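## Task

At the patch panel under the switch that has red port covers, take the patch lead out of port 4 and plug it into port 6 until it latches. Do not pull any other plug outward, even partly. At the end every plug must be latched in its port with its latch lever up, every lead must still pass through all the cable-manager rings it went through, and no lead may have a new tight bend or an existing bend made clearly tighter. The robot must not fall or be left tilted, and nothing may be knocked over or moved out of the work area.

## Robot and tools

ROBOT. The LinearBot has a base that can drive in any direction and a column about 1.7 m tall. A carriage slides on the column (lift_m) and carries two identical six-joint arms, each ending in a two-finger gripper. The arm bases sit about 0.57 m + lift_m above the floor, and parts of the carriage extend about 0.15 m below that. A hand reaches up to 0.78 m from its shoulder but only about 0.38 m below its arm base. A hand is about 0.16 m long and 0.1 m wide (0.14 m when open). Fingertips are about 0.005 m thick in the closing direction and 0.02 m across. The wrist camera sticks out 0.11 m from the joint 6 axis. Parked joints 1 to 6 are 0, 0.05, 0.05, 1.45, 0, 0, and with both arms parked the robot is about 0.85 m wide and 0.65 m long.

CAMERAS. carriage_camera is fixed on the carriage, facing forward and tilted about 20 degrees down. left_wrist_camera and right_wrist_camera look out past their fingertips. Images are 896x504 px. Calibration (K, distortion, T_world_to_cam, pos_world) is given in the base frame. Results list any camera whose numbers have changed.

FRAMES. All positions are in metres. The base frame has its origin on the floor under the base centre, with x forward, y left and z up. left_hand and right_hand give the point between each hand's finger pads in this frame. quat_wxyz maps the base axes onto the hand axes: hand z runs along the fingers and hand y is the opening direction. A hand pointing straight up with joints 1, 5 and 6 at 0 reads (1,0,0,0). base_odometry is given in the odometry frame, which is the base frame at scene start. It counts only wheel rotation, so slip appears as travel and turns can drift a degree or two. Heading is in rad, left positive, from -3.142 to 3.142.

move. Every argument is optional, and leaving them all out simply reports state and images.
- base: an object with exactly one key. Each value is a relative offset from where the base last reported itself, not a pose. translate_m is metres, forward positive, -2 to 2. strafe_m is metres, left positive, -2 to 2. rotate_rad is radians, counter-clockwise positive, -6.3 to 6.3.
- joints: one object for both arms, keyed by joint name. Each value is an absolute target, and any key may be left out. lift_m: 0 to 1 m. For each arm (prefix left_ or right_): joint1_rad -2.617 to 3.054 turns the arm about vertical, 0 forward, positive left. joint2_rad 0 to 3.141 is the shoulder: 0 upper arm back and level, 1.57 upright, 3.14 forward and level. joint3_rad 0 to 3.141 is the elbow: 0 folded, 3.14 straight. joint4_rad -1.57 to 1.57 is wrist pitch, positive lifting the fingertips. joint5_rad -1.57 to 1.57 is wrist yaw, positive turning the tips to the right. joint6_rad -2.094 to 2.094 is hand roll, positive clockwise as seen from the forearm. gripper_m 0 to 0.093 m is the pad gap. The done tolerances are lift 0.004, j1 0.02, j2 0.105, j3 0.06, j4 0.04, j5 0.025, j6 0.02 and gripper 0.004.
- speeds: caps for this action only. translate_m and strafe_m take 0.02 to 0.5 m/s, rotate_rad 0.05 to 1.57 rad/s, and lift_m 0.08 to 0.25 m/s. The defaults are the maximums.
- min_time_s: 0.1 to 8 s, the shortest time any arm or gripper motion in this action may take. It gives smoother, straighter hand paths.
- cameras: a list from carriage_camera, left_wrist_camera, right_wrist_camera and all. An empty list returns no images.
All motions start together. An action runs at most 15 s, and a drive is cut off at 14 s. An unknown key makes the call invalid, though later calls still run. An out-of-range value gets the call refused. If a call is refused, or a stop interrupts it, the remaining move, wait and finished_scene calls in that reply are skipped.

wait: seconds, 0 to 10, plus optional cameras. No new commands are sent during it.
zoom_image: camera plus region [x0,y0,x1,y1] in image pixels, at most 504x504. It only works on a camera included in the newest images.
finished_scene: scene (1 or 2). It ends the scene permanently, so the goal must hold without the robot.

RESULTS. The move line reads done, or else the worst status of the action. base_status and joint_status use these words. done: wheels turned fully, even if they slipped. off_target: stopped short and may still be pushing. contact_stop or time_out: the old target is dropped and the joint holds in place. not_followed: arm targets were withheld because the arms would come too close, and they may still be pursued later. limit_stop_at_motor_heat: resend the target. on_its_own lists uncommanded activity, where "held at" means a target rather than a reading. motor_effort is % of maximum, with the action's peak in brackets. Its error is a few points plus up to half the reading. drive_wheels is the busiest wheel, and its sign should be ignored. A lift effort that keeps dropping while lowering means a hand is resting on something. Joint torques wrap at ±28 N m for joints 1 to 3. A gripper clamped on a hard part reads up to 0.005 m under the part's width; shut on nothing it reads 0 to 0.002. Images can lag the state slightly.

CAUTIONS. Never pull on any plug other than the one being moved, and keep the leads in their rings without sharp kinks. Hand readings are often higher than the true hand, especially at long reach. Arms have no contact stop and keep pushing. A blocked arm can snap to its target once released. Base contact stops can be late or missed and ignore the arms. If the base is pinned, back off about 0.2 m. Do not back under a table edge. Tipping risk rises with a high carriage, stretched or loaded arms, pushing or pulling, and sudden stops, and only the images show a lean. Keep the arms from striking or pressing on each other. To free withheld arms, send one arm its current readings with joint1 swung away, then the other arm in a later call. Stretched arms heat up between calls: MOTOR HOT appears at 75 °C, and at 100 °C the arm goes limp for 30 to 60 s. Park the arm to cool it. Avoid drops, releasing moving parts, slams and hard shoves.

Each tool is called after "Call:" as name(argument=value, ...), one argument or row to a line, values as JSON.

## Session

Call:
move(
)

Scene clock: 0.00 s.
Joint torques (N m): no reading
base_odometry: x=+0.000 y=+0.000 heading=+0.000
base_status: not commanded
joint_positions: lift_m=+0.300 left_joint1_rad=-0.020 left_joint2_rad=+0.032 left_joint3_rad=+0.040 left_joint4_rad=+1.456 left_joint5_rad=+0.040 left_joint6_rad=-0.028 left_gripper_m=+0.09396 right_joint1_rad=-0.001 right_joint2_rad=+0.068 right_joint3_rad=+0.059 right_joint4_rad=+1.501 right_joint5_rad=+0.000 right_joint6_rad=+0.040 right_gripper_m=+0.09396
joint_status: not commanded
motor_effort: lift_m=+41 drive_wheels=+2
left_hand: x=+0.2558 y=+0.3072 z=+1.3233 quat_wxyz=(+0.998, +0.020, +0.053, -0.025) (m; base frame)
right_hand: x=+0.2506 y=-0.3146 z=+1.3296 quat_wxyz=(+0.999, +0.001, +0.039, +0.019) (m; base frame)
pictures: carriage_camera, left_wrist_camera, right_wrist_camera

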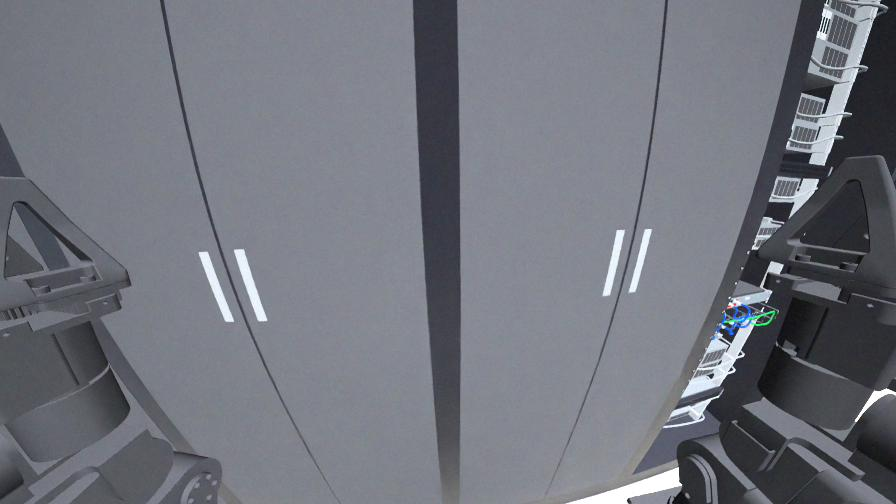

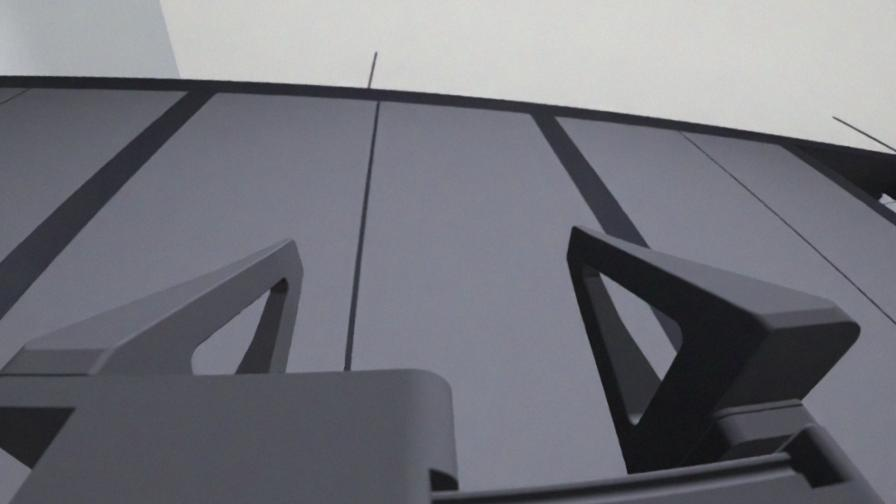

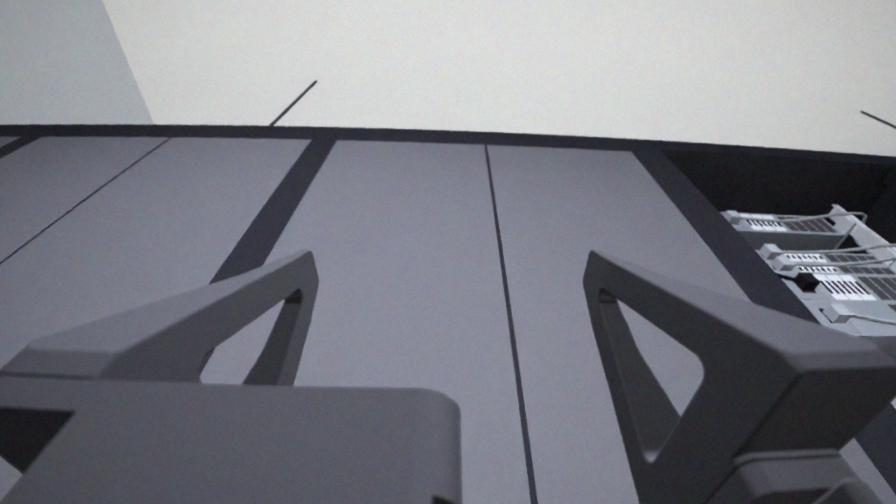

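Call:
move(
  base={"strafe_m": -0.8},
  speeds={"strafe_m": 0.3},
  cameras=["carriage_camera"],
)

Scene clock: 17.23 s.
Joint torques (N m): left_arm=[0.12 3.86 5.83 -0.1 -0.05 -0.15] | right_arm=[-0.17 2.85 5.55 -0.2 0.03 -0.13]
move: done
base_odometry: x=+0.001 y=-0.800 heading=+0.000
base_status: done
joint_positions: lift_m=+0.300 left_joint1_rad=-0.020 left_joint2_rad=+0.032 left_joint3_rad=+0.040 left_joint4_rad=+1.456 left_joint5_rad=+0.040 left_joint6_rad=-0.028 left_gripper_m=+0.09396 right_joint1_rad=-0.001 right_joint2_rad=+0.068 right_joint3_rad=+0.059 right_joint4_rad=+1.501 right_joint5_rad=+0.000 right_joint6_rad=+0.040 right_gripper_m=+0.09396
joint_status: not commanded
motor_effort: lift_m=+41(41) drive_wheels=-1(13)
left_hand: x=+0.2558 y=+0.3072 z=+1.3233 quat_wxyz=(+0.998, +0.020, +0.053, -0.025) (m; base frame)
right_hand: x=+0.2506 y=-0.3146 z=+1.3296 quat_wxyz=(+0.999, +0.001, +0.039, +0.019) (m; base frame)
pictures: carriage_camera

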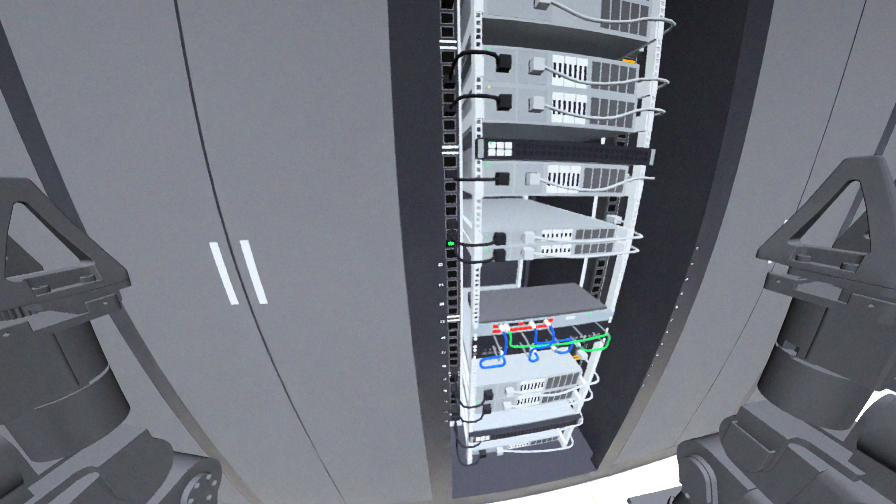

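Call:
zoom_image(
  camera="carriage_camera",
  region=[440, 270, 640, 400],
)

Scaled by 2.520 from the camera's 896x504 image, which has a finer 1280x720 frame.

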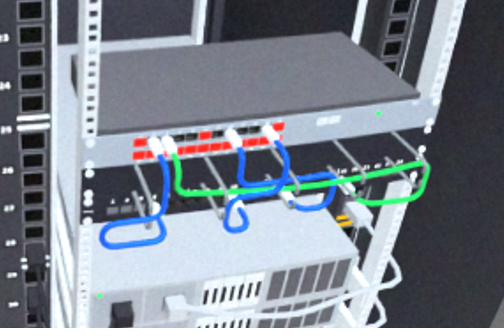

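Call:
move(
  base={"translate_m": -0.1},
  joints={"lift_m": 0.1, "right_joint1_rad": 0, "right_joint2_rad": 0.737, "right_joint3_rad": 0.267, "right_joint4_rad": 0.469, "right_joint5_rad": 0, "right_joint6_rad": 0},
  speeds={"translate_m": 0.15},
  min_time_s=3,
)

Scene clock: 93.57 s.
Joint torques (N m): left_arm=[0.01 3.9 5.87 -0.07 -0.05 -0.15] | right_arm=[0.02 -0.72 9.14 2.34 -0.02 -0.21]
move: done
base_odometry: x=-0.099 y=-0.800 heading=+0.000
base_status: done
joint_positions: lift_m=+0.100 left_joint1_rad=-0.020 left_joint2_rad=+0.032 left_joint3_rad=+0.040 left_joint4_rad=+1.454 left_joint5_rad=+0.040 left_joint6_rad=-0.028 left_gripper_m=+0.09396 right_joint1_rad=-0.001 right_joint2_rad=+0.730 right_joint3_rad=+0.241 right_joint4_rad=+0.483 right_joint5_rad=+0.000 right_joint6_rad=+0.009 right_gripper_m=+0.09396
joint_status: all done
motor_effort: lift_m=+36(38) drive_wheels=+1(9)
left_hand: x=+0.2562 y=+0.3072 z=+1.1237 quat_wxyz=(+0.998, +0.020, +0.054, -0.025) (m; base frame)
right_hand: x=+0.5427 y=-0.3150 z=+0.9213 quat_wxyz=(+0.705, +0.004, +0.710, +0.003) (m; base frame)
pictures: carriage_camera, left_wrist_camera, right_wrist_camera
camera_calibration:
carriage_camera: T_world_to_cam=[[-0.0315153, -0.999315, -0.0193989, 0.0242534], [-0.335878, 0.0288684, -0.941463, 1.10249], [0.941378, -0.0231548, -0.336558, 0.229382], [0, 0, 0, 1]] pos_world=[0.15513, -0.00227894, 1.11562]
left_wrist_camera: T_world_to_cam=[[-0.0388285, -0.994396, -0.0983356, 0.426097], [0.739581, 0.037577, -0.672017, 0.559088], [0.671946, -0.0988206, 0.733977, -0.844282], [0, 0, 0, 1]] pos_world=[0.170365, 0.319267, 1.0373]
right_wrist_camera: T_world_to_cam=[[-0.0206247, -0.999746, -0.00913234, -0.298425], [-0.561532, 0.0191409, -0.827233, 1.08188], [0.827198, -0.0119334, -0.561784, 0.191157], [0, 0, 0, 1]] pos_world=[0.443228, -0.316776, 0.999627]

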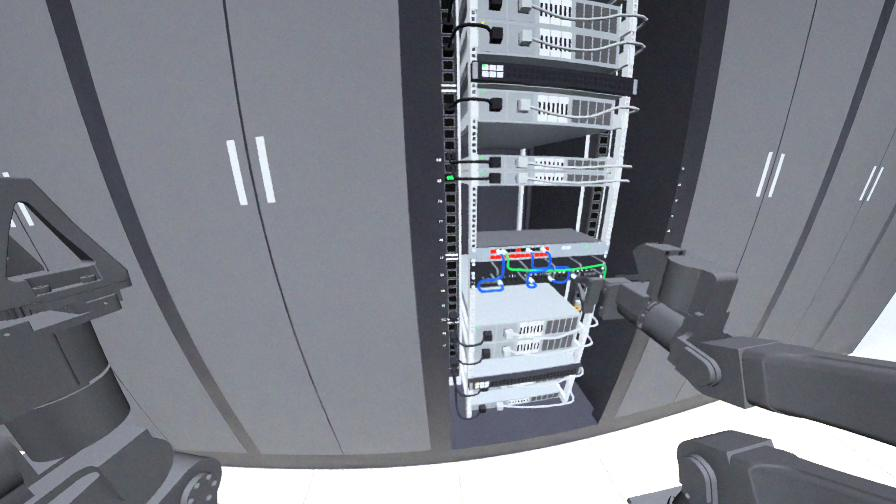

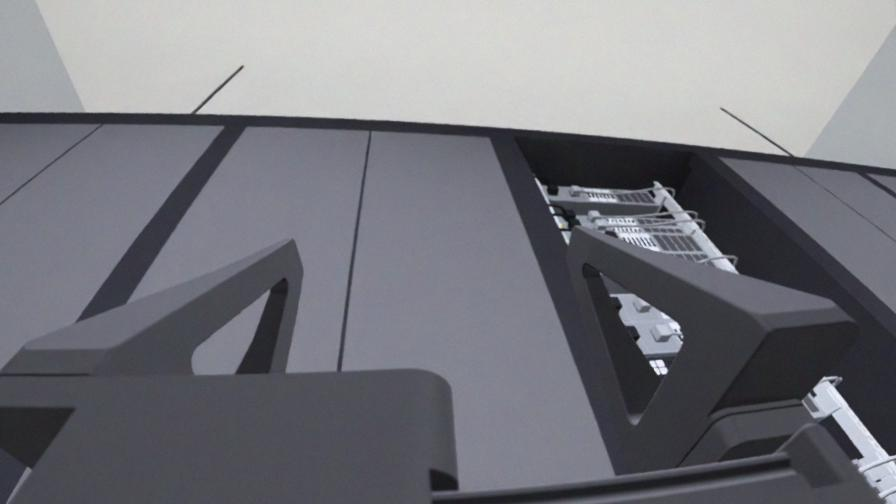

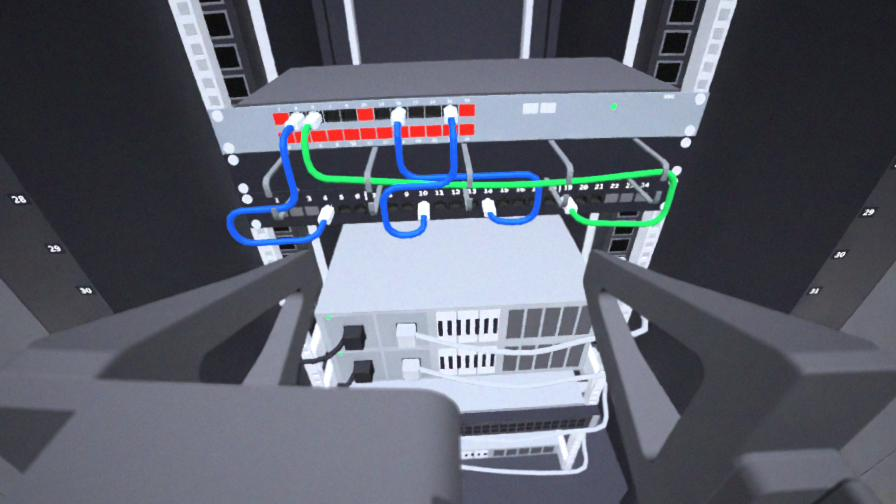

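Call:
zoom_image(
  camera="right_wrist_camera",
  region=[220, 90, 460, 260],
)

Call:
zoom_image(
  camera="right_wrist_camera",
  region=[440, 90, 700, 260],
)

Scaled by 2.100 from the camera's 896x504 image, which has a finer 1280x720 frame.

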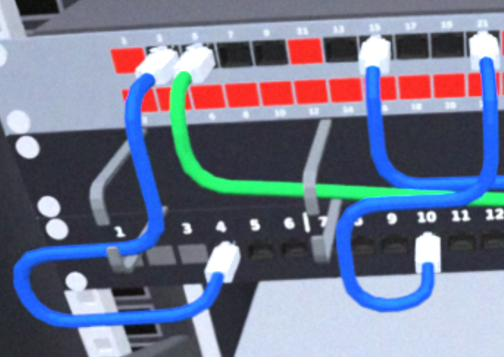

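Scaled by 1.938 from the camera's 896x504 image, which has a finer 1280x720 frame.

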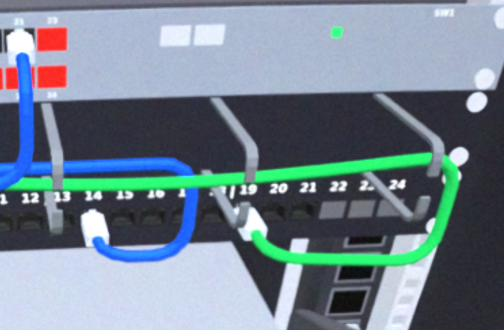

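Call:
zoom_image(
  camera="right_wrist_camera",
  region=[260, 140, 400, 250],
)

Scaled by 3.600 from the camera's 896x504 image, which has a finer 1280x720 frame.

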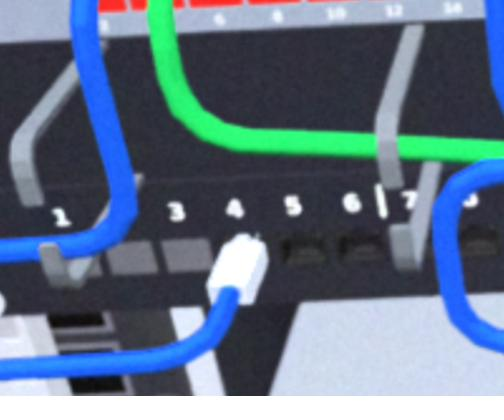

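Call:
move(
  joints={"right_joint1_rad": 0.254, "right_joint2_rad": 1.911, "right_joint3_rad": 0.702, "right_joint4_rad": 1.209, "right_joint5_rad": 0.0, "right_joint6_rad": 0},
  min_time_s=3,
)

Scene clock: 282.10 s.
Joint torques (N m): left_arm=[0.02 3.88 5.85 -0.08 -0.05 -0.16] | right_arm=[0.39 -6.37 6.31 2.65 0 -0.2]
move: done
base_odometry: x=-0.099 y=-0.800 heading=+0.000
base_status: not commanded
joint_positions: lift_m=+0.100 left_joint1_rad=-0.020 left_joint2_rad=+0.032 left_joint3_rad=+0.040 left_joint4_rad=+1.454 left_joint5_rad=+0.040 left_joint6_rad=-0.028 left_gripper_m=+0.09396 right_joint1_rad=+0.247 right_joint2_rad=+1.896 right_joint3_rad=+0.683 right_joint4_rad=+1.189 right_joint5_rad=+0.000 right_joint6_rad=+0.009 right_gripper_m=+0.09396
joint_status: all done
motor_effort: lift_m=+36(36) drive_wheels=+1(2)
left_hand: x=+0.2562 y=+0.3072 z=+1.1237 quat_wxyz=(+0.998, +0.020, +0.054, -0.025) (m; base frame)
right_hand: x=+0.7062 y=-0.1942 z=+0.8449 quat_wxyz=(+0.693, -0.085, +0.710, +0.089) (m; base frame)
pictures: carriage_camera, left_wrist_camera, right_wrist_camera
camera_calibration:
carriage_camera: T_world_to_cam=[[-0.0315153, -0.999315, -0.0193989, 0.0242534], [-0.335878, 0.0288684, -0.941463, 1.10249], [0.941378, -0.0231548, -0.336558, 0.229382], [0, 0, 0, 1]] pos_world=[0.15513, -0.00227894, 1.11562]
left_wrist_camera: T_world_to_cam=[[-0.0388285, -0.994396, -0.0983356, 0.426097], [0.739581, 0.037577, -0.672017, 0.559088], [0.671946, -0.0988206, 0.733977, -0.844282], [0, 0, 0, 1]] pos_world=[0.170365, 0.319267, 1.0373]
right_wrist_camera: T_world_to_cam=[[0.225614, -0.974183, -0.00804327, -0.344881], [-0.562241, -0.12346, -0.817706, 1.07299], [0.795602, 0.189008, -0.575581, 0.087496], [0, 0, 0, 1]] pos_world=[0.611476, -0.220044, 0.924975]

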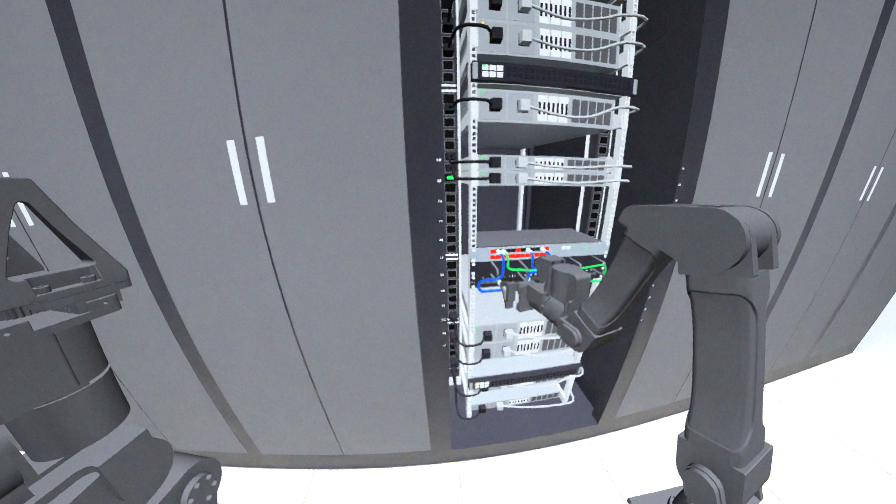

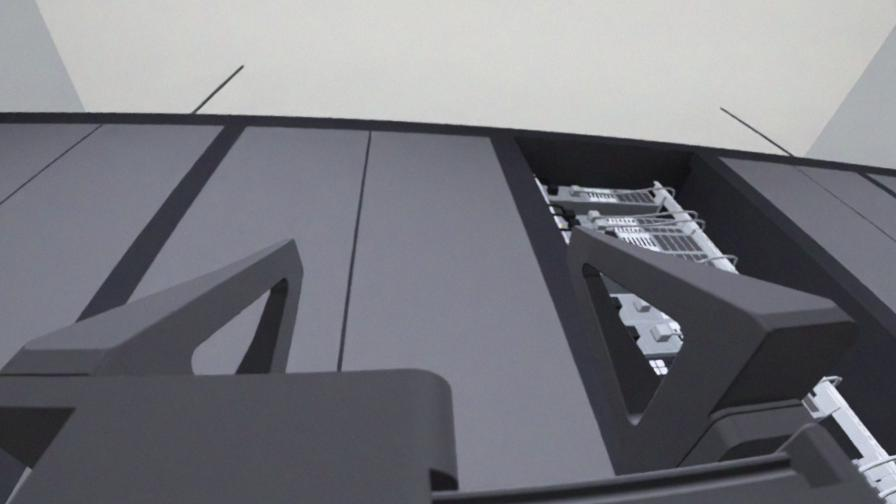

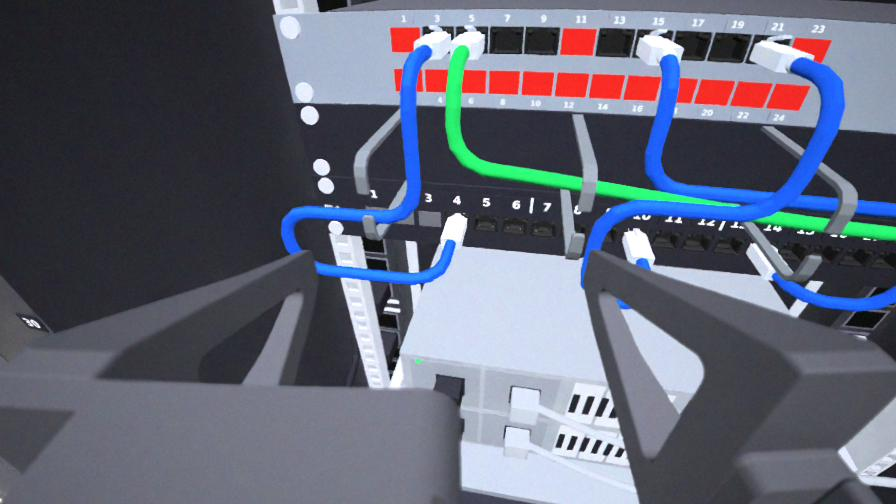

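Call:
zoom_image(
  camera="right_wrist_camera",
  region=[400, 180, 560, 290],
)

Call:
zoom_image(
  camera="right_wrist_camera",
  region=[260, 110, 480, 290],
)

Scaled by 3.150 from the camera's 896x504 image, which has a finer 1280x720 frame.

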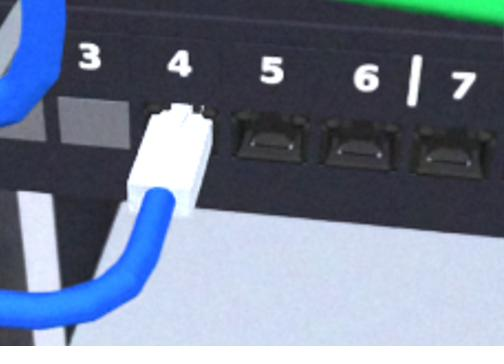

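Scaled by 2.291 from the camera's 896x504 image, which has a finer 1280x720 frame.

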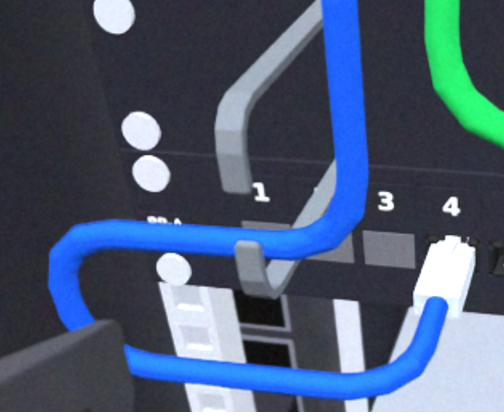

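Call:
zoom_image(
  camera="right_wrist_camera",
  region=[425, 190, 495, 260],
)

Call:
zoom_image(
  camera="right_wrist_camera",
  region=[380, 10, 500, 70],
)

Call:
zoom_image(
  camera="right_wrist_camera",
  region=[620, 10, 840, 110],
)

Scaled by 7.200 from the camera's 896x504 image, which has a finer 1280x720 frame.

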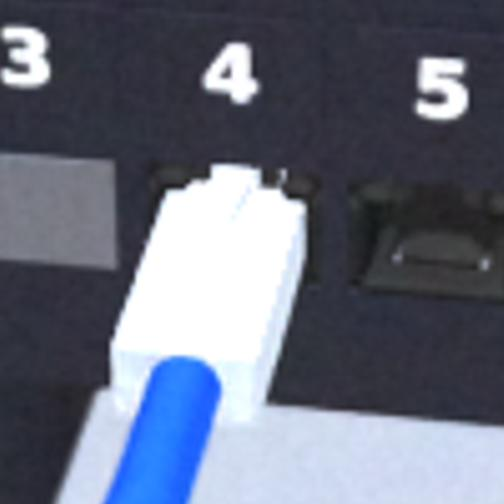

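Scaled by 4.200 from the camera's 896x504 image, which has a finer 1280x720 frame.

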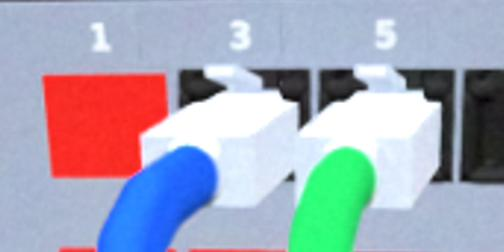

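Scaled by 2.291 from the camera's 896x504 image, which has a finer 1280x720 frame.

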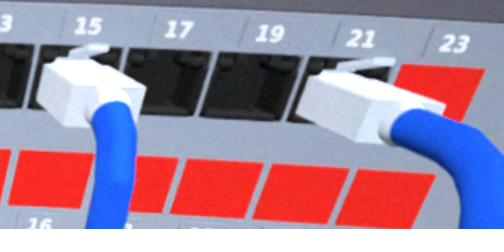

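Call:
zoom_image(
  camera="carriage_camera",
  region=[460, 235, 560, 310],
)

Scaled by 5.040 from the camera's 896x504 image, which has a finer 1280x720 frame.

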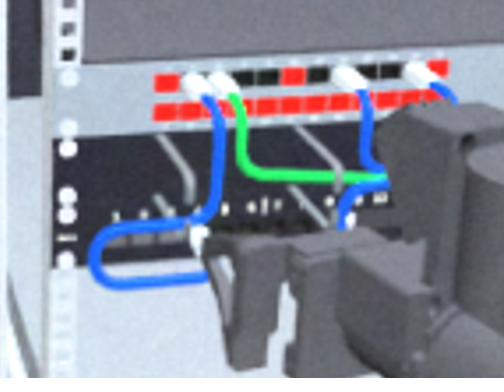

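Call:
move(
  joints={"lift_m": 0.03, "right_joint1_rad": 0.201, "right_joint2_rad": 1.889, "right_joint3_rad": 0.778, "right_joint4_rad": 1.11, "right_joint5_rad": -0.049, "right_joint6_rad": -1.57, "right_gripper_m": 0.05},
  min_time_s=3,
  cameras=["carriage_camera", "right_wrist_camera"],
)

Scene clock: 417.37 s.
Joint torques (N m): left_arm=[0.05 3.9 5.83 -0.08 -0.04 -0.15] | right_arm=[-0.77 -9.06 6.6 2.31 -0.13 -0.17]
move: done
base_odometry: x=-0.099 y=-0.800 heading=+0.000
base_status: not commanded
joint_positions: lift_m=+0.030 left_joint1_rad=-0.020 left_joint2_rad=+0.032 left_joint3_rad=+0.040 left_joint4_rad=+1.454 left_joint5_rad=+0.040 left_joint6_rad=-0.028 left_gripper_m=+0.09396 right_joint1_rad=+0.208 right_joint2_rad=+1.903 right_joint3_rad=+0.758 right_joint4_rad=+1.121 right_joint5_rad=-0.040 right_joint6_rad=-1.559 right_gripper_m=+0.05011
joint_status: all done
motor_effort: lift_m=+37(38) drive_wheels=+0(3)
left_hand: x=+0.2562 y=+0.3072 z=+1.0536 quat_wxyz=(+0.998, +0.020, +0.054, -0.025) (m; base frame)
right_hand: x=+0.7242 y=-0.2029 z=+0.7843 quat_wxyz=(+0.554, -0.562, +0.443, -0.426) (m; base frame)
pictures: carriage_camera, right_wrist_camera
camera_calibration:
carriage_camera: T_world_to_cam=[[-0.0315153, -0.999315, -0.0193989, 0.0228944], [-0.335878, 0.0288684, -0.941463, 1.03653], [0.941378, -0.0231548, -0.336558, 0.205804], [0, 0, 0, 1]] pos_world=[0.15513, -0.00227894, 1.04556]
right_wrist_camera: T_world_to_cam=[[0.00756417, -0.0108695, 0.999912, -0.795053], [-0.334979, -0.942194, -0.00770802, 0.0664543], [0.942195, -0.334892, -0.010768, -0.615591], [0, 0, 0, 1]] pos_world=[0.608282, -0.152185, 0.788867]

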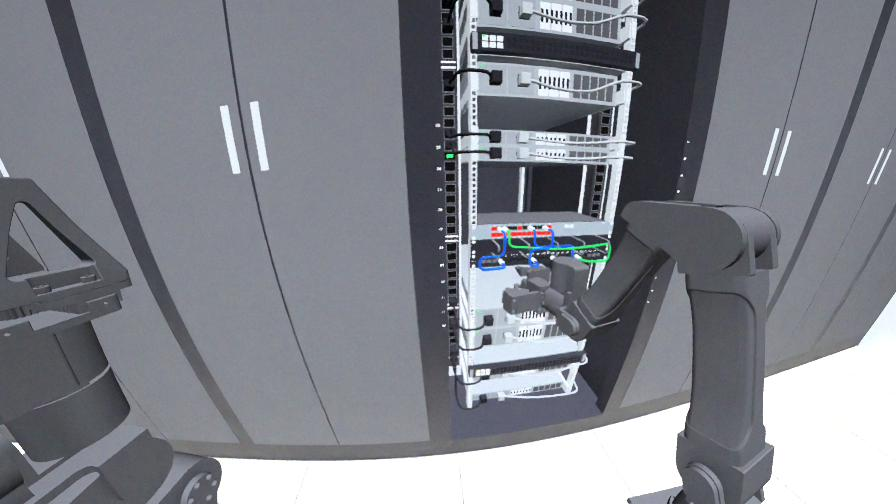

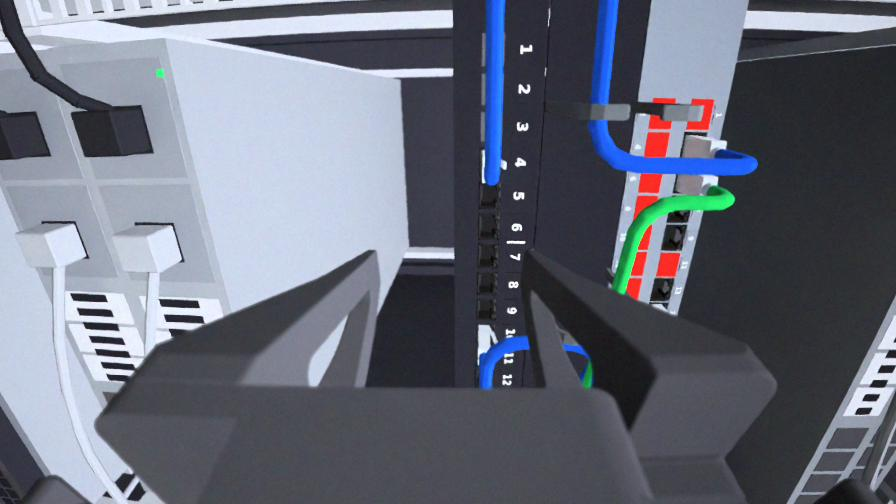

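Call:
zoom_image(
  camera="right_wrist_camera",
  region=[440, 110, 580, 250],
)

Scaled by 3.600 from the camera's 896x504 image, which has a finer 1280x720 frame.

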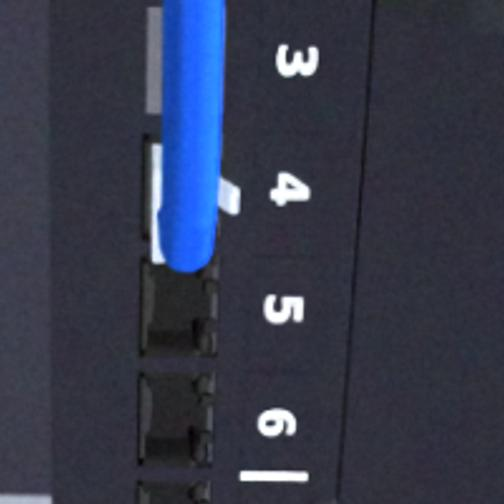

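Call:
move(
  joints={"right_joint1_rad": 0.341, "right_joint2_rad": 1.934, "right_joint3_rad": 0.91, "right_joint4_rad": 1.034, "right_joint5_rad": 0.341, "right_joint6_rad": 1.57, "right_gripper_m": 0.05},
  min_time_s=4,
  cameras=["carriage_camera", "right_wrist_camera"],
)

Scene clock: 475.87 s.
Joint torques (N m): left_arm=[0.05 3.89 5.85 -0.07 -0.05 -0.16] | right_arm=[0.29 -7.04 7.24 2.22 0.14 -0.13]
move: done
base_odometry: x=-0.099 y=-0.800 heading=+0.000
base_status: not commanded
joint_positions: lift_m=+0.030 left_joint1_rad=-0.020 left_joint2_rad=+0.032 left_joint3_rad=+0.040 left_joint4_rad=+1.454 left_joint5_rad=+0.040 left_joint6_rad=-0.028 left_gripper_m=+0.09396 right_joint1_rad=+0.334 right_joint2_rad=+1.917 right_joint3_rad=+0.889 right_joint4_rad=+1.045 right_joint5_rad=+0.332 right_joint6_rad=+1.559 right_gripper_m=+0.05011
joint_status: all done
motor_effort: lift_m=+37(37) drive_wheels=+0(2)
left_hand: x=+0.2562 y=+0.3072 z=+1.0536 quat_wxyz=(+0.998, +0.020, +0.054, -0.025) (m; base frame)
right_hand: x=+0.7424 y=-0.1957 z=+0.8124 quat_wxyz=(+0.505, +0.494, +0.498, +0.503) (m; base frame)
pictures: carriage_camera, right_wrist_camera
camera_calibration:
carriage_camera: T_world_to_cam=[[-0.0315153, -0.999315, -0.0193989, 0.0228944], [-0.335878, 0.0288684, -0.941463, 1.03653], [0.941378, -0.0231548, -0.336558, 0.205804], [0, 0, 0, 1]] pos_world=[0.15513, -0.00227894, 1.04556]
right_wrist_camera: T_world_to_cam=[[-0.0034268, -0.00612461, -0.999975, 0.810598], [-0.55769, 0.830043, -0.00317268, 0.588034], [0.830042, 0.557665, -0.00626002, -0.375685], [0, 0, 0, 1]] pos_world=[0.642553, -0.273623, 0.810092]

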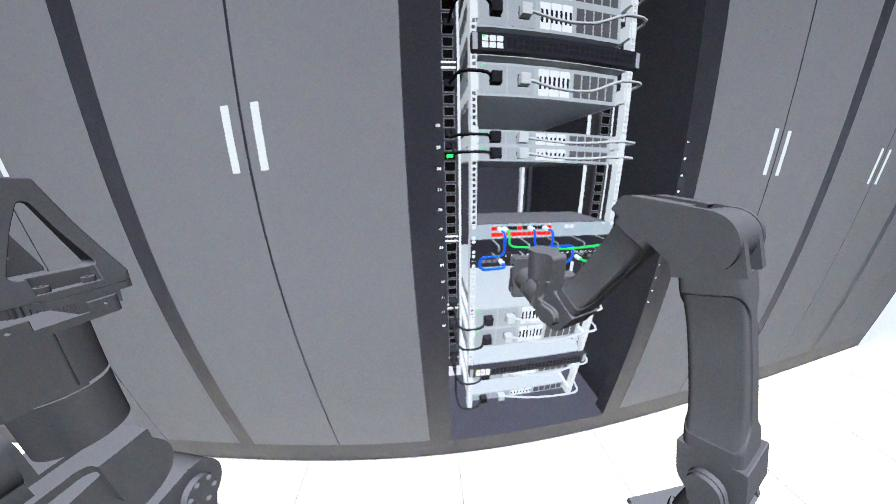

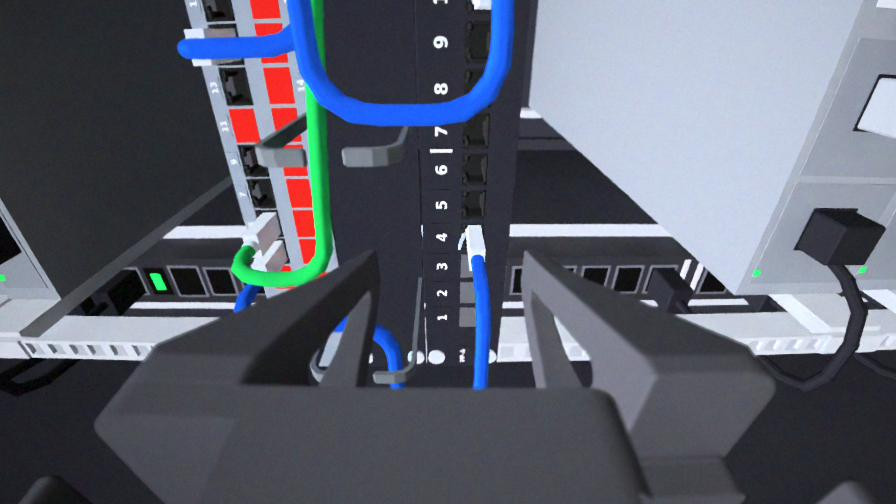

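Call:
zoom_image(
  camera="right_wrist_camera",
  region=[420, 190, 530, 300],
)

Scaled by 4.582 from the camera's 896x504 image, which has a finer 1280x720 frame.

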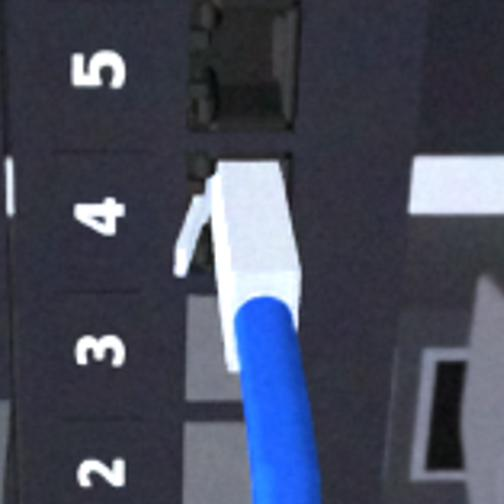

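Call:
move(
  joints={"right_joint1_rad": 0.3565, "right_joint2_rad": 1.993, "right_joint3_rad": 0.984, "right_joint4_rad": 1.004, "right_joint5_rad": 0.3585, "right_joint6_rad": 1.581, "right_gripper_m": 0.05},
  min_time_s=2,
  cameras=["right_wrist_camera"],
)

Scene clock: 590.77 s.
Joint torques (N m): left_arm=[0.02 3.9 5.89 -0.08 -0.04 -0.16] | right_arm=[0.49 -7.3 7.36 2.21 0.08 -0.11]
move: done
base_odometry: x=-0.099 y=-0.800 heading=+0.000
base_status: not commanded
joint_positions: lift_m=+0.030 left_joint1_rad=-0.020 left_joint2_rad=+0.032 left_joint3_rad=+0.040 left_joint4_rad=+1.454 left_joint5_rad=+0.040 left_joint6_rad=-0.028 left_gripper_m=+0.09396 right_joint1_rad=+0.349 right_joint2_rad=+1.975 right_joint3_rad=+0.962 right_joint4_rad=+1.015 right_joint5_rad=+0.349 right_joint6_rad=+1.572 right_gripper_m=+0.05011
joint_status: all done
motor_effort: lift_m=+37(37) drive_wheels=+0(2)
left_hand: x=+0.2562 y=+0.3072 z=+1.0536 quat_wxyz=(+0.998, +0.020, +0.054, -0.025) (m; base frame)
right_hand: x=+0.7566 y=-0.1850 z=+0.8060 quat_wxyz=(+0.500, +0.500, +0.499, +0.501) (m; base frame)
pictures: right_wrist_camera
camera_calibration:
right_wrist_camera: T_world_to_cam=[[-0.0175156, 0.00165575, -0.999845, 0.816271], [-0.555826, 0.831225, 0.0111137, 0.574387], [0.831114, 0.555934, -0.0136391, -0.388629], [0, 0, 0, 1]] pos_world=[0.656552, -0.262744, 0.80446]

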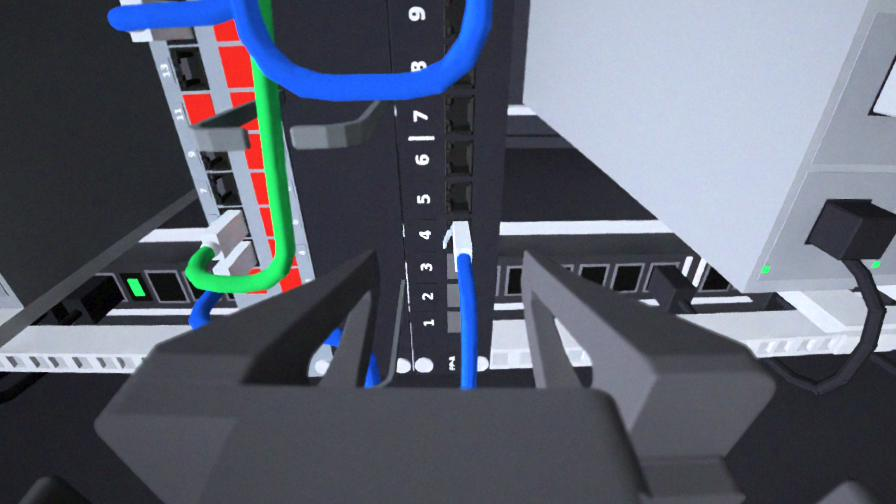

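Call:
zoom_image(
  camera="right_wrist_camera",
  region=[360, 170, 560, 370],
)

Scaled by 2.520 from the camera's 896x504 image, which has a finer 1280x720 frame.

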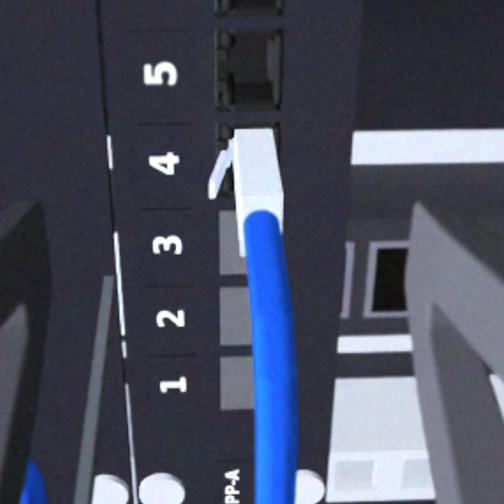

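Call:
move(
  joints={"right_joint1_rad": 0.334, "right_joint2_rad": 2.051, "right_joint3_rad": 1.051, "right_joint4_rad": 0.992, "right_joint5_rad": 0.282, "right_joint6_rad": 1.581, "right_gripper_m": 0.036},
  min_time_s=2,
  cameras=["right_wrist_camera"],
)

Call:
zoom_image(
  camera="right_wrist_camera",
  region=[350, 150, 560, 360],
)

Scene clock: 674.27 s.
Joint torques (N m): left_arm=[0.05 3.9 5.83 -0.08 -0.05 -0.16] | right_arm=[-0.85 -7.75 7.46 2.25 -0.14 -0.14]
move: done
base_odometry: x=-0.099 y=-0.800 heading=+0.000
base_status: not commanded
joint_positions: lift_m=+0.030 left_joint1_rad=-0.020 left_joint2_rad=+0.032 left_joint3_rad=+0.040 left_joint4_rad=+1.454 left_joint5_rad=+0.040 left_joint6_rad=-0.028 left_gripper_m=+0.09396 right_joint1_rad=+0.342 right_joint2_rad=+2.033 right_joint3_rad=+1.029 right_joint4_rad=+1.003 right_joint5_rad=+0.291 right_joint6_rad=+1.572 right_gripper_m=+0.03611
joint_status: all done
motor_effort: lift_m=+37(37) drive_wheels=+0(3)
left_hand: x=+0.2562 y=+0.3072 z=+1.0536 quat_wxyz=(+0.998, +0.020, +0.054, -0.025) (m; base frame)
right_hand: x=+0.7717 y=-0.1735 z=+0.8006 quat_wxyz=(+0.486, +0.487, +0.513, +0.513) (m; base frame)
pictures: right_wrist_camera
camera_calibration:
right_wrist_camera: T_world_to_cam=[[-0.0200712, 0.000131403, -0.999799, 0.812831], [-0.597848, 0.801518, 0.0121073, 0.599734], [0.801358, 0.597971, -0.0160089, -0.375587], [0, 0, 0, 1]] pos_world=[0.675845, -0.256214, 0.799394]

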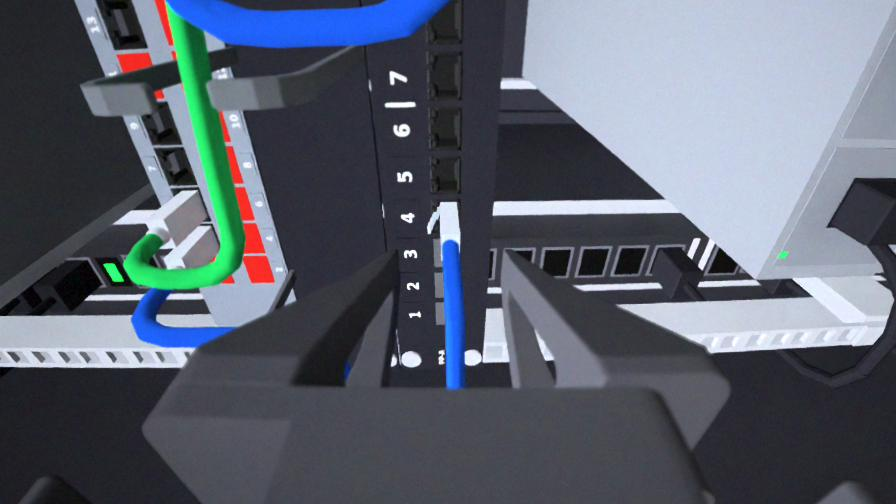

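Scaled by 2.400 from the camera's 896x504 image, which has a finer 1280x720 frame.

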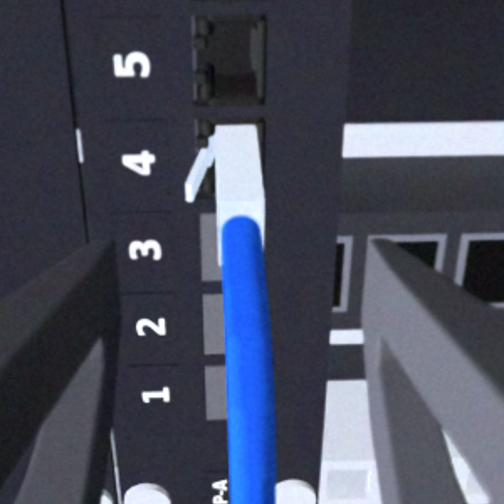

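Call:
zoom_image(
  camera="right_wrist_camera",
  region=[390, 190, 530, 290],
)

Scaled by 3.600 from the camera's 896x504 image, which has a finer 1280x720 frame.

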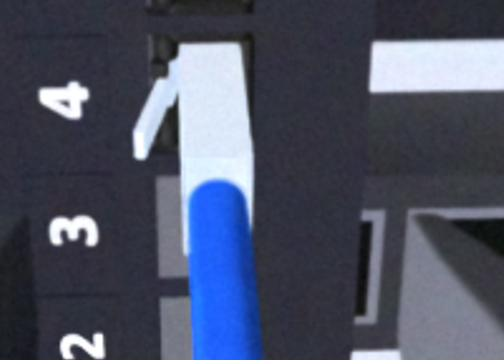

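Call:
move(
  joints={"right_joint1_rad": 0.3175, "right_joint2_rad": 2.075, "right_joint3_rad": 1.0897, "right_joint4_rad": 0.9785, "right_joint5_rad": 0.2656, "right_joint6_rad": 1.581, "right_gripper_m": 0.036},
  min_time_s=1.5,
  cameras=["right_wrist_camera"],
)

Call:
zoom_image(
  camera="right_wrist_camera",
  region=[370, 150, 530, 310],
)

Scene clock: 829.10 s.
Joint torques (N m): left_arm=[0.06 3.9 5.86 -0.08 -0.04 -0.15] | right_arm=[-0.72 -8.03 7.61 2.27 -0.11 -0.19]
move: done
base_odometry: x=-0.099 y=-0.800 heading=+0.000
base_status: not commanded
joint_positions: lift_m=+0.030 left_joint1_rad=-0.020 left_joint2_rad=+0.032 left_joint3_rad=+0.040 left_joint4_rad=+1.454 left_joint5_rad=+0.040 left_joint6_rad=-0.028 left_gripper_m=+0.09396 right_joint1_rad=+0.325 right_joint2_rad=+2.056 right_joint3_rad=+1.068 right_joint4_rad=+0.990 right_joint5_rad=+0.275 right_joint6_rad=+1.572 right_gripper_m=+0.03611
joint_status: all done
motor_effort: lift_m=+37(37) drive_wheels=+0(2)
left_hand: x=+0.2562 y=+0.3072 z=+1.0536 quat_wxyz=(+0.998, +0.020, +0.054, -0.025) (m; base frame)
right_hand: x=+0.7818 y=-0.1779 z=+0.8012 quat_wxyz=(+0.487, +0.488, +0.511, +0.513) (m; base frame)
pictures: right_wrist_camera
camera_calibration:
right_wrist_camera: T_world_to_cam=[[-0.0182673, 0.000788997, -0.999833, 0.812291], [-0.59634, 0.802649, 0.0115287, 0.608758], [0.802524, 0.596451, -0.0141917, -0.383663], [0, 0, 0, 1]] pos_world=[0.685764, -0.260424, 0.799692]

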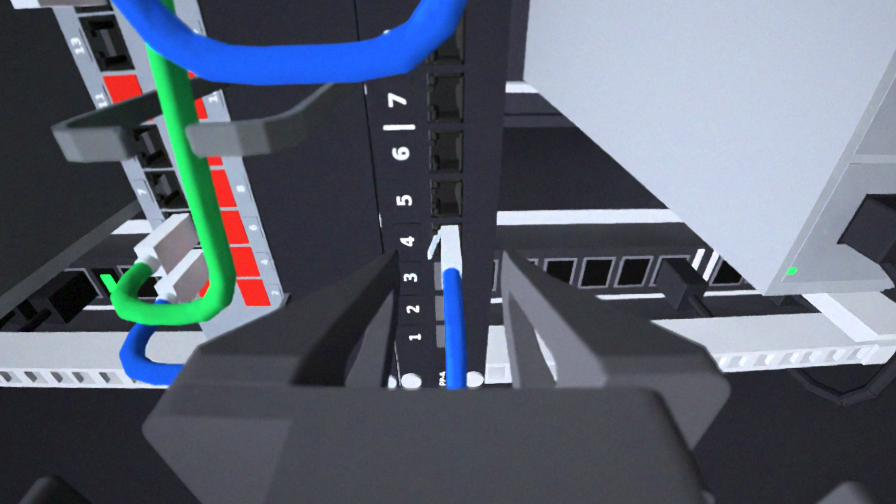

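Scaled by 3.150 from the camera's 896x504 image, which has a finer 1280x720 frame.

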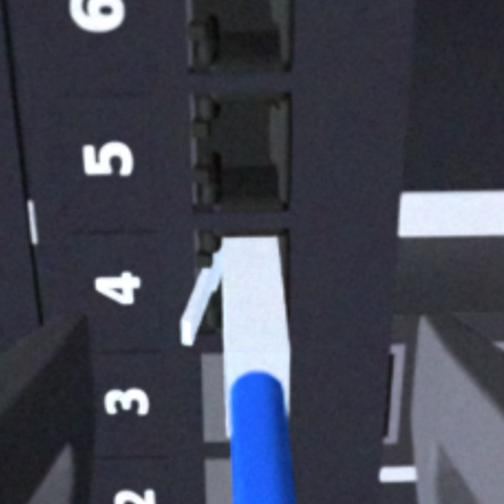

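Call:
move(
  joints={"right_joint1_rad": 0.3084, "right_joint2_rad": 2.0989, "right_joint3_rad": 1.1285, "right_joint4_rad": 0.9616, "right_joint5_rad": 0.2559, "right_joint6_rad": 1.581, "right_gripper_m": 0.036},
  min_time_s=1.5,
  cameras=["right_wrist_camera"],
)

Call:
zoom_image(
  camera="right_wrist_camera",
  region=[370, 150, 530, 310],
)

Scene clock: 859.87 s.
Joint torques (N m): left_arm=[0.05 3.89 5.82 -0.07 -0.05 -0.15] | right_arm=[-0.64 -8.35 7.57 2.29 -0.11 -0.12]
move: done
base_odometry: x=-0.099 y=-0.800 heading=+0.000
base_status: not commanded
joint_positions: lift_m=+0.030 left_joint1_rad=-0.020 left_joint2_rad=+0.032 left_joint3_rad=+0.040 left_joint4_rad=+1.454 left_joint5_rad=+0.040 left_joint6_rad=-0.028 left_gripper_m=+0.09396 right_joint1_rad=+0.315 right_joint2_rad=+2.080 right_joint3_rad=+1.106 right_joint4_rad=+0.974 right_joint5_rad=+0.266 right_joint6_rad=+1.573 right_gripper_m=+0.03611
joint_status: all done
motor_effort: lift_m=+37(37) drive_wheels=+1(2)
left_hand: x=+0.2562 y=+0.3072 z=+1.0536 quat_wxyz=(+0.998, +0.020, +0.054, -0.025) (m; base frame)
right_hand: x=+0.7906 y=-0.1794 z=+0.8004 quat_wxyz=(+0.487, +0.488, +0.512, +0.512) (m; base frame)
pictures: right_wrist_camera
camera_calibration:
right_wrist_camera: T_world_to_cam=[[-0.0197508, 0.00109, -0.999804, 0.812938], [-0.595403, 0.803328, 0.0126378, 0.613724], [0.803184, 0.595536, -0.0152174, -0.389654], [0, 0, 0, 1]] pos_world=[0.694434, -0.261855, 0.799094]

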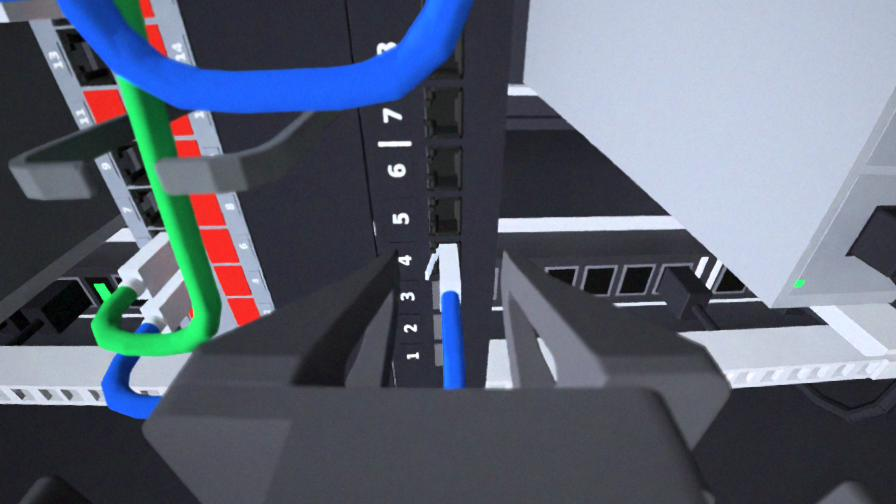

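Scaled by 3.150 from the camera's 896x504 image, which has a finer 1280x720 frame.

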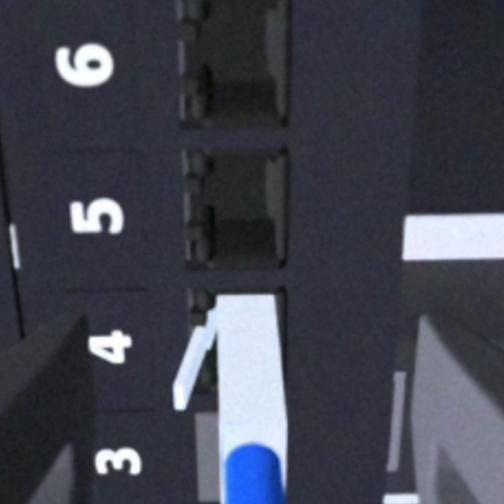

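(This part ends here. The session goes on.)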